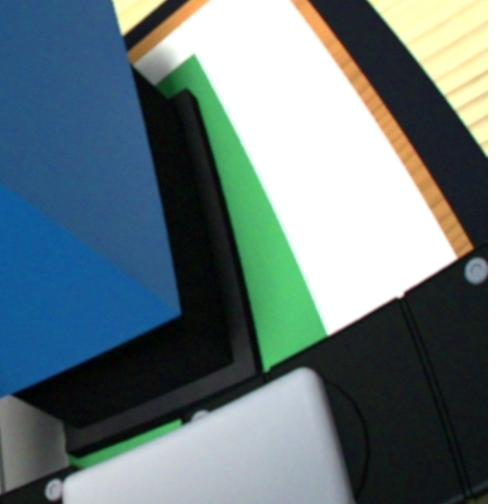

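Call:
move(arm1={"target": [-1.224, -1.133, 0.702, 0.5997, 0.3639, -0.5847, 0.4091], "speed": 0.08}, cameras=["arm1_cam_wrist"])

Scene clock: 344.27 s.
Joint torques (N m): arm1=[0.73 -20.89 4.96 1.43 0 -0.14] | arm2=[0.97 -2.49 12.79 1.54 -0.06 -0.24] | arm3=[0.5 0.91 12.97 2.1 -0.22 -0.1]
Motor temperatures (°C): arm1=[26 29 33 26 26 26] | arm2=[23 28 41 27 22 24] | arm3=[27 27 39 26 22 23]
Heat: arm1: hottest joint3_rad 33 °C; arm2: hottest joint3_rad 41 °C; arm3: hottest joint3_rad 39 °C.
move: arm1 off_target
Joint velocities: within noise
arm1.joint_positions: joint1_rad=-0.451 joint2_rad=+2.657 joint3_rad=+1.184 joint4_rad=+1.495 joint5_rad=+0.331 joint6_rad=+1.581 hand_index_mcp=+0.752 hand_index_abd=+0.002 hand_index_pip=+0.577 hand_index_dip=+0.696 hand_middle_mcp=+0.752 hand_middle_abd=+0.002 hand_middle_pip=+0.577 hand_middle_dip=+0.696 hand_ring_mcp=+0.755 hand_ring_abd=+0.002 hand_ring_pip=+0.577 hand_ring_dip=+0.696 hand_thumb_cmc=-0.562 hand_thumb_axl=+0.681 hand_thumb_mcp=+0.224 hand_thumb_ipl=+0.166 hand_current_limit=+0.400 hand_speed=-0.850
arm1.joint_status: not commanded
arm1.hand_state: goal,goal,goal,goal,goal,goal,goal,goal,goal,goal,goal,goal,goal,goal,goal,goal
arm1.index_mcp_current_ma: -3
arm1.index_abd_current_ma: 3
arm1.index_pip_current_ma: 1
arm1.index_dip_current_ma: 0
arm1.middle_mcp_current_ma: -3
arm1.middle_abd_current_ma: 3
arm1.middle_pip_current_ma: 1
arm1.middle_dip_current_ma: 0
arm1.ring_mcp_current_ma: 1
arm1.ring_abd_current_ma: 3
arm1.ring_pip_current_ma: 1
arm1.ring_dip_current_ma: 0
arm1.thumb_cmc_current_ma: 18
arm1.thumb_axl_current_ma: 5
arm1.thumb_mcp_current_ma: -5
arm1.thumb_ipl_current_ma: -4
arm1.hand_goal_index_mcp: 0.754
arm1.hand_goal_index_abd: 0.000
arm1.hand_goal_index_pip: 0.576
arm1.hand_goal_index_dip: 0.696
arm1.hand_goal_middle_mcp: 0.754
arm1.hand_goal_middle_abd: 0.000
arm1.hand_goal_middle_pip: 0.576
arm1.hand_goal_middle_dip: 0.696
arm1.hand_goal_ring_mcp: 0.754
arm1.hand_goal_ring_abd: 0.000
arm1.hand_goal_ring_pip: 0.576
arm1.hand_goal_ring_dip: 0.696
arm1.hand_goal_thumb_cmc: -0.570
arm1.hand_goal_thumb_axl: 0.678
arm1.hand_goal_thumb_mcp: 0.226
arm1.hand_goal_thumb_ipl: 0.168
arm1.hand: x=-1.2238 y=-1.1175 z=+0.6836 quat_wxyz=(+0.592, +0.375, -0.593, +0.397) (m; scene frame)
arm1.hand_target: x=-1.2240 y=-1.1324 z=+0.7024 quat_wxyz=(+0.599, +0.364, -0.584, +0.409) (m; scene frame)
arm1.hand_status: off_target (0.024 m and 2.3 deg from the pose sent, 0.037 m and 2.1 deg at the start)
arm2, arm3: as last shown
pictures: arm1_cam_wrist
Images, in order (width x height): arm1_cam_wrist 672x504.

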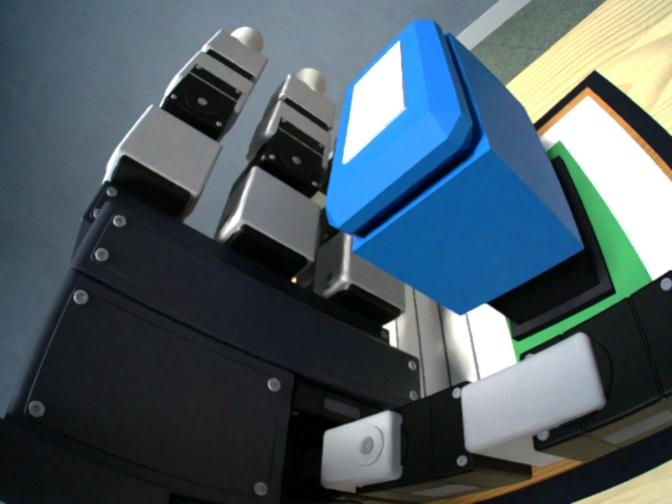

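Call:
move(arm1={"target": [-1.218, -1.118, 0.85, 0.5997, 0.3639, -0.5847, 0.4091], "speed": 0.12}, cameras=["arm1_cam_wrist", "room_b"])

Scene clock: 346.80 s.
Joint torques (N m): arm1=[1.32 -18.9 4.74 1.43 0.03 -0.15] | arm2=[0.97 -2.55 12.81 1.52 -0.05 -0.24] | arm3=[1.44 0.79 13 2.11 -0.23 -0.13]
Motor temperatures (°C): arm1=[26 29 33 26 26 26] | arm2=[23 28 41 27 22 24] | arm3=[27 27 39 26 22 23]
Heat: arm1: hottest joint3_rad 33 °C; arm2: hottest joint3_rad 41 °C; arm3: hottest joint3_rad 39 °C.
move: arm1 off_target
Joint velocities: within noise
arm1.joint_positions: joint1_rad=-0.447 joint2_rad=+2.244 joint3_rad=+0.971 joint4_rad=+1.325 joint5_rad=+0.343 joint6_rad=+1.581 hand_index_mcp=+0.752 hand_index_abd=+0.002 hand_index_pip=+0.577 hand_index_dip=+0.696 hand_middle_mcp=+0.752 hand_middle_abd=+0.002 hand_middle_pip=+0.577 hand_middle_dip=+0.696 hand_ring_mcp=+0.755 hand_ring_abd=+0.002 hand_ring_pip=+0.577 hand_ring_dip=+0.696 hand_thumb_cmc=-0.562 hand_thumb_axl=+0.681 hand_thumb_mcp=+0.224 hand_thumb_ipl=+0.166 hand_current_limit=+0.400 hand_speed=-0.850
arm1.joint_status: not commanded
arm1.hand_state: goal,goal,goal,goal,goal,goal,goal,goal,goal,goal,goal,goal,goal,goal,goal,goal
arm1.index_mcp_current_ma: -3
arm1.index_abd_current_ma: 3
arm1.index_pip_current_ma: 1
arm1.index_dip_current_ma: 0
arm1.middle_mcp_current_ma: -3
arm1.middle_abd_current_ma: 3
arm1.middle_pip_current_ma: 1
arm1.middle_dip_current_ma: 0
arm1.ring_mcp_current_ma: 1
arm1.ring_abd_current_ma: 3
arm1.ring_pip_current_ma: 1
arm1.ring_dip_current_ma: 0
arm1.thumb_cmc_current_ma: 18
arm1.thumb_axl_current_ma: 5
arm1.thumb_mcp_current_ma: -5
arm1.thumb_ipl_current_ma: -4
arm1.hand_goal_index_mcp: 0.754
arm1.hand_goal_index_abd: 0.000
arm1.hand_goal_index_pip: 0.576
arm1.hand_goal_index_dip: 0.696
arm1.hand_goal_middle_mcp: 0.754
arm1.hand_goal_middle_abd: 0.000
arm1.hand_goal_middle_pip: 0.576
arm1.hand_goal_middle_dip: 0.696
arm1.hand_goal_ring_mcp: 0.754
arm1.hand_goal_ring_abd: 0.000
arm1.hand_goal_ring_pip: 0.576
arm1.hand_goal_ring_dip: 0.696
arm1.hand_goal_thumb_cmc: -0.570
arm1.hand_goal_thumb_axl: 0.678
arm1.hand_goal_thumb_mcp: 0.226
arm1.hand_goal_thumb_ipl: 0.168
arm1.hand: x=-1.2238 y=-1.1146 z=+0.8419 quat_wxyz=(+0.599, +0.365, -0.587, +0.403) (m; scene frame)
arm1.hand_target: x=-1.2180 y=-1.1179 z=+0.8499 quat_wxyz=(+0.599, +0.364, -0.584, +0.409) (m; scene frame)
arm1.hand_status: off_target (0.011 m and 0.7 deg from the pose sent, 0.167 m and 2.3 deg at the start)
arm2, arm3: as last shown
pictures: arm1_cam_wrist, room_b
Images, in order (width x height): arm1_cam_wrist 672x504, room_b 672x504.

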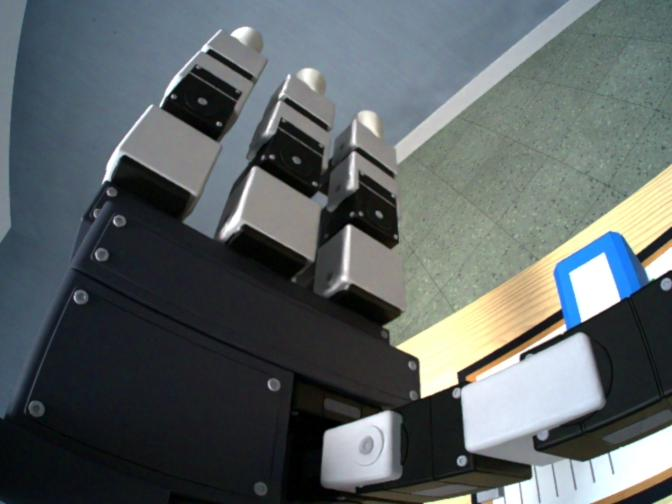

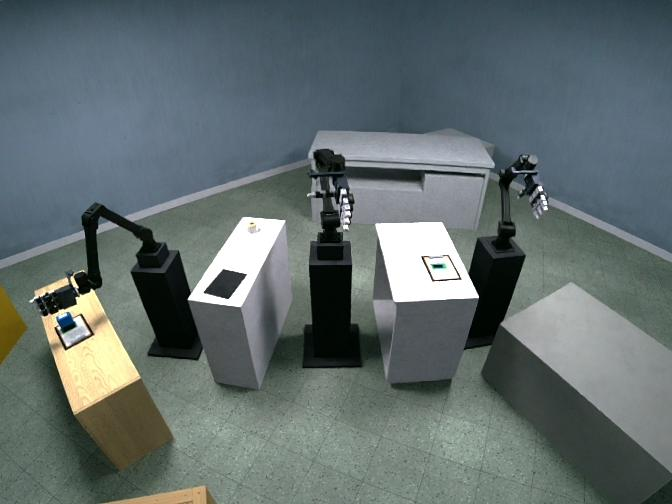

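Call:
move(arm1={"target": [-1.218, -1.10, 1.02, 0.5997, 0.3639, -0.5847, 0.4091], "speed": 0.25})

Call:
move(arm1={"joints": {"joint1_rad": -0.77, "joint5_rad": -1.31, "joint6_rad": 0.0}}, cameras=["arm1_cam_wrist", "room_b", "room_a"])

Scene clock: 350.67 s.
Joint torques (N m): arm1=[1.38 -15.68 7.75 1.44 0.03 -0.14] | arm2=[0.97 -2.55 12.79 1.54 -0.05 -0.24] | arm3=[1.32 1.14 13.03 1.95 -0.24 -0.1]
Motor temperatures (°C): arm1=[26 29 32 26 26 26] | arm2=[23 28 41 27 22 24] | arm3=[27 27 39 26 22 23]
Heat: arm1: hottest joint3_rad 32 °C; arm2: hottest joint3_rad 41 °C; arm3: hottest joint3_rad 39 °C.
move: arm1 done
Joint velocities: within noise
arm1.joint_positions: joint1_rad=-0.446 joint2_rad=+1.774 joint3_rad=+0.886 joint4_rad=+0.945 joint5_rad=+0.344 joint6_rad=+1.581 hand_index_mcp=+0.752 hand_index_abd=+0.002 hand_index_pip=+0.577 hand_index_dip=+0.696 hand_middle_mcp=+0.752 hand_middle_abd=+0.002 hand_middle_pip=+0.577 hand_middle_dip=+0.696 hand_ring_mcp=+0.755 hand_ring_abd=+0.002 hand_ring_pip=+0.577 hand_ring_dip=+0.696 hand_thumb_cmc=-0.562 hand_thumb_axl=+0.681 hand_thumb_mcp=+0.224 hand_thumb_ipl=+0.166 hand_current_limit=+0.400 hand_speed=-0.850
arm1.joint_status: not commanded
arm1.hand_state: goal,goal,goal,goal,goal,goal,goal,goal,goal,goal,goal,goal,goal,goal,goal,goal
arm1.index_mcp_current_ma: -3
arm1.index_abd_current_ma: 3
arm1.index_pip_current_ma: 1
arm1.index_dip_current_ma: 0
arm1.middle_mcp_current_ma: -3
arm1.middle_abd_current_ma: 3
arm1.middle_pip_current_ma: 1
arm1.middle_dip_current_ma: 0
arm1.ring_mcp_current_ma: 1
arm1.ring_abd_current_ma: 3
arm1.ring_pip_current_ma: 1
arm1.ring_dip_current_ma: 0
arm1.thumb_cmc_current_ma: 18
arm1.thumb_axl_current_ma: 5
arm1.thumb_mcp_current_ma: -4
arm1.thumb_ipl_current_ma: -4
arm1.hand_goal_index_mcp: 0.754
arm1.hand_goal_index_abd: 0.000
arm1.hand_goal_index_pip: 0.576
arm1.hand_goal_index_dip: 0.696
arm1.hand_goal_middle_mcp: 0.754
arm1.hand_goal_middle_abd: 0.000
arm1.hand_goal_middle_pip: 0.576
arm1.hand_goal_middle_dip: 0.696
arm1.hand_goal_ring_mcp: 0.754
arm1.hand_goal_ring_abd: 0.000
arm1.hand_goal_ring_pip: 0.576
arm1.hand_goal_ring_dip: 0.696
arm1.hand_goal_thumb_cmc: -0.570
arm1.hand_goal_thumb_axl: 0.678
arm1.hand_goal_thumb_mcp: 0.226
arm1.hand_goal_thumb_ipl: 0.168
arm1.hand: x=-1.2240 y=-1.0977 z=+1.0157 quat_wxyz=(+0.600, +0.363, -0.586, +0.405) (m; scene frame)
arm1.hand_target: x=-1.2180 y=-1.1000 z=+1.0201 quat_wxyz=(+0.599, +0.364, -0.584, +0.409) (m; scene frame)
arm1.hand_status: done (0.008 m and 0.5 deg from the pose sent, 0.179 m and 0.7 deg at the start)
arm2.joint_positions: joint1_rad=+0.187 joint2_rad=+0.805 joint3_rad=+1.048 joint4_rad=-0.591 joint5_rad=+0.002 joint6_rad=+1.558 hand_index_mcp=+0.755 hand_index_abd=+0.002 hand_index_pip=+0.576 hand_index_dip=+0.696 hand_middle_mcp=+0.753 hand_middle_abd=+0.002 hand_middle_pip=+0.576 hand_middle_dip=+0.694 hand_ring_mcp=+0.755 hand_ring_abd=+0.002 hand_ring_pip=+0.577 hand_ring_dip=+0.696 hand_thumb_cmc=-0.563 hand_thumb_axl=+0.680 hand_thumb_mcp=+0.224 hand_thumb_ipl=+0.166 hand_current_limit=+0.400 hand_speed=-0.600
arm2.joint_status: not commanded
arm2.hand_state: goal,goal,goal,goal,goal,goal,goal,goal,goal,goal,goal,goal,goal,goal,goal,goal
arm2.index_mcp_current_ma: 1
arm2.index_abd_current_ma: 1
arm2.index_pip_current_ma: 0
arm2.index_dip_current_ma: 0
arm2.middle_mcp_current_ma: 0
arm2.middle_abd_current_ma: 1
arm2.middle_pip_current_ma: 0
arm2.middle_dip_current_ma: -1
arm2.ring_mcp_current_ma: 0
arm2.ring_abd_current_ma: 1
arm2.ring_pip_current_ma: 0
arm2.ring_dip_current_ma: 0
arm2.thumb_cmc_current_ma: 6
arm2.thumb_axl_current_ma: 2
arm2.thumb_mcp_current_ma: -1
arm2.thumb_ipl_current_ma: -2
arm2.hand_goal_index_mcp: 0.754
arm2.hand_goal_index_abd: 0.000
arm2.hand_goal_index_pip: 0.576
arm2.hand_goal_index_dip: 0.696
arm2.hand_goal_middle_mcp: 0.754
arm2.hand_goal_middle_abd: 0.000
arm2.hand_goal_middle_pip: 0.576
arm2.hand_goal_middle_dip: 0.696
arm2.hand_goal_ring_mcp: 0.754
arm2.hand_goal_ring_abd: 0.000
arm2.hand_goal_ring_pip: 0.576
arm2.hand_goal_ring_dip: 0.696
arm2.hand_goal_thumb_cmc: -0.570
arm2.hand_goal_thumb_axl: 0.678
arm2.hand_goal_thumb_mcp: 0.226
arm2.hand_goal_thumb_ipl: 0.168
arm2.hand: x=+0.1983 y=-0.4367 z=+1.3789 quat_wxyz=(+0.266, +0.727, -0.370, +0.513) (m; scene frame)
arm2.hand_target: x=+0.2017 y=-0.4321 z=+1.4103 quat_wxyz=(+0.272, +0.717, -0.357, +0.532) (m; scene frame)
arm2.hand_status: not commanded
arm3.joint_positions: joint1_rad=-0.317 joint2_rad=+0.607 joint3_rad=+1.243 joint4_rad=-1.193 joint5_rad=-0.237 joint6_rad=+1.481 hand_index_mcp=+0.754 hand_index_abd=+0.002 hand_index_pip=+0.577 hand_index_dip=+0.696 hand_middle_mcp=+0.751 hand_middle_abd=+0.005 hand_middle_pip=+0.575 hand_middle_dip=+0.696 hand_ring_mcp=+0.751 hand_ring_abd=+0.010 hand_ring_pip=+0.573 hand_ring_dip=+0.693 hand_thumb_cmc=+0.715 hand_thumb_axl=+0.677 hand_thumb_mcp=+0.226 hand_thumb_ipl=+0.168 hand_current_limit=+0.400 hand_speed=-0.600
arm3.joint_status: not commanded
arm3.hand_state: goal,goal,goal,goal,goal,goal,goal,goal,goal,goal,goal,goal,goal,goal,goal,goal
arm3.index_mcp_current_ma: 0
arm3.index_abd_current_ma: 0
arm3.index_pip_current_ma: 0
arm3.index_dip_current_ma: 0
arm3.middle_mcp_current_ma: 0
arm3.middle_abd_current_ma: 1
arm3.middle_pip_current_ma: 0
arm3.middle_dip_current_ma: 0
arm3.ring_mcp_current_ma: 0
arm3.ring_abd_current_ma: 2
arm3.ring_pip_current_ma: 0
arm3.ring_dip_current_ma: 0
arm3.thumb_cmc_current_ma: 0
arm3.thumb_axl_current_ma: 0
arm3.thumb_mcp_current_ma: 0
arm3.thumb_ipl_current_ma: 0
arm3.hand_goal_index_mcp: 0.754
arm3.hand_goal_index_abd: 0.000
arm3.hand_goal_index_pip: 0.576
arm3.hand_goal_index_dip: 0.696
arm3.hand_goal_middle_mcp: 0.754
arm3.hand_goal_middle_abd: 0.000
arm3.hand_goal_middle_pip: 0.576
arm3.hand_goal_middle_dip: 0.696
arm3.hand_goal_ring_mcp: 0.754
arm3.hand_goal_ring_abd: 0.000
arm3.hand_goal_ring_pip: 0.576
arm3.hand_goal_ring_dip: 0.696
arm3.hand_goal_thumb_cmc: 0.714
arm3.hand_goal_thumb_axl: 0.678
arm3.hand_goal_thumb_mcp: 0.226
arm3.hand_goal_thumb_ipl: 0.168
arm3.hand: x=+1.0328 y=+0.2686 z=+1.2535 quat_wxyz=(+0.234, +0.742, -0.455, +0.434) (m; scene frame)
arm3.hand_target: x=+1.0355 y=+0.2771 z=+1.2837 quat_wxyz=(+0.248, +0.737, -0.436, +0.453) (m; scene frame)
arm3.hand_status: not commanded
pictures: none

Scene clock: 352.57 s.
Joint torques (N m): arm1=[0.56 -14.97 7.1 0.76 -0.1 -0.14] | arm2=[0.97 -2.55 12.81 1.52 -0.05 -0.24] | arm3=[0.85 1.03 12.9 2.11 -0.21 -0.12]
Motor temperatures (°C): arm1=[26 29 32 26 26 26] | arm2=[23 28 41 27 22 24] | arm3=[27 27 39 26 22 23]
Heat: arm1: hottest joint3_rad 32 °C; arm2: hottest joint3_rad 41 °C; arm3: hottest joint3_rad 39 °C.
move: arm1 done
Joint velocities: within noise
arm1.joint_positions: joint1_rad=-0.768 joint2_rad=+1.774 joint3_rad=+0.886 joint4_rad=+0.945 joint5_rad=-1.307 joint6_rad=+0.008 hand_index_mcp=+0.761 hand_index_abd=+0.002 hand_index_pip=+0.577 hand_index_dip=+0.696 hand_middle_mcp=+0.761 hand_middle_abd=+0.002 hand_middle_pip=+0.577 hand_middle_dip=+0.696 hand_ring_mcp=+0.761 hand_ring_abd=+0.002 hand_ring_pip=+0.577 hand_ring_dip=+0.696 hand_thumb_cmc=-0.568 hand_thumb_axl=+0.680 hand_thumb_mcp=+0.224 hand_thumb_ipl=+0.166 hand_current_limit=+0.400 hand_speed=-0.850
arm1.joint_status: all done
arm1.hand_state: goal,goal,goal,goal,goal,goal,goal,goal,goal,goal,goal,goal,goal,goal,goal,goal
arm1.index_mcp_current_ma: 16
arm1.index_abd_current_ma: 3
arm1.index_pip_current_ma: 1
arm1.index_dip_current_ma: 0
arm1.middle_mcp_current_ma: 16
arm1.middle_abd_current_ma: 3
arm1.middle_pip_current_ma: 1
arm1.middle_dip_current_ma: 0
arm1.ring_mcp_current_ma: 17
arm1.ring_abd_current_ma: 3
arm1.ring_pip_current_ma: 1
arm1.ring_dip_current_ma: 0
arm1.thumb_cmc_current_ma: 4
arm1.thumb_axl_current_ma: 5
arm1.thumb_mcp_current_ma: -4
arm1.thumb_ipl_current_ma: -4
arm1.hand_goal_index_mcp: 0.754
arm1.hand_goal_index_abd: 0.000
arm1.hand_goal_index_pip: 0.576
arm1.hand_goal_index_dip: 0.696
arm1.hand_goal_middle_mcp: 0.754
arm1.hand_goal_middle_abd: 0.000
arm1.hand_goal_middle_pip: 0.576
arm1.hand_goal_middle_dip: 0.696
arm1.hand_goal_ring_mcp: 0.754
arm1.hand_goal_ring_abd: 0.000
arm1.hand_goal_ring_pip: 0.576
arm1.hand_goal_ring_dip: 0.696
arm1.hand_goal_thumb_cmc: -0.570
arm1.hand_goal_thumb_axl: 0.678
arm1.hand_goal_thumb_mcp: 0.226
arm1.hand_goal_thumb_ipl: 0.168
arm1.hand: x=-1.1022 y=-1.0572 z=+1.1214 quat_wxyz=(+0.649, +0.622, +0.319, +0.300) (m; scene frame)
arm1.hand_target: x=-1.1024 y=-1.0565 z=+1.1257 quat_wxyz=(+0.651, +0.620, +0.323, +0.297) (m; scene frame)
arm1.hand_status: not commanded
arm2, arm3: as last shown
pictures: arm1_cam_wrist, room_a, room_b
Images, in order (width x height): arm1_cam_wrist 672x504, room_a 672x504, room_b 672x504.

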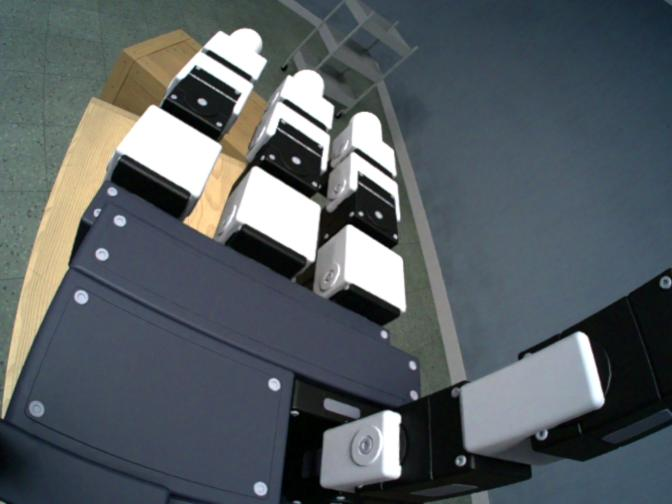

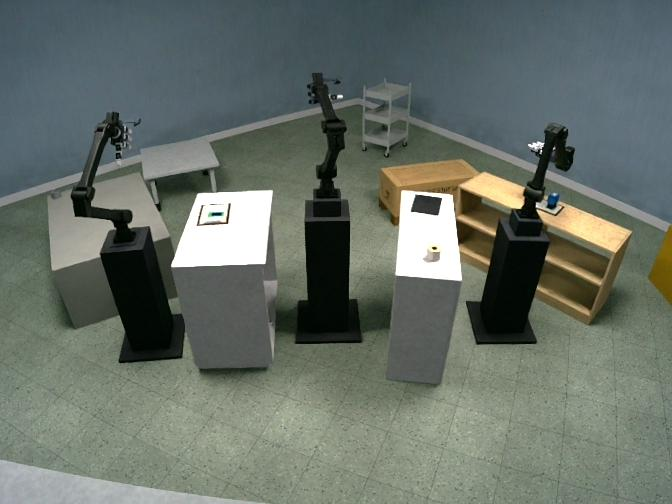

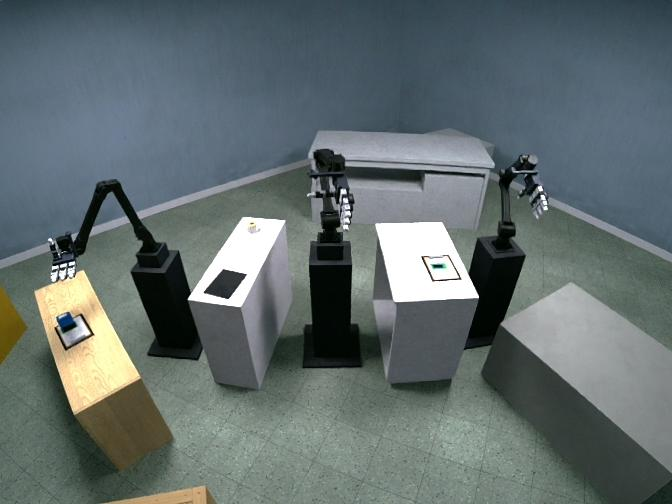

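Call:
zoom_image(camera="room_b", region=[30, 290, 120, 360])

Call:
zoom_image(camera="room_a", region=[520, 180, 580, 225])

Scaled by 5.600 from the camera's 672x504 image, which has a finer 960x720 frame.

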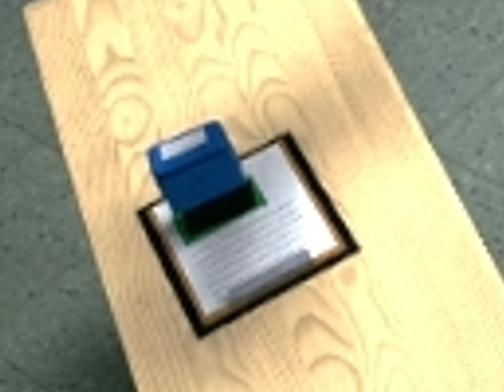

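Scaled by 8.400 from the camera's 672x504 image, which has a finer 960x720 frame.

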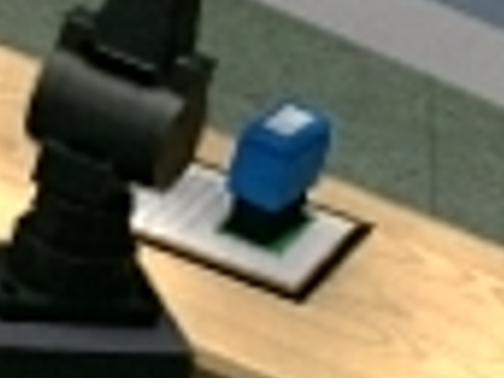

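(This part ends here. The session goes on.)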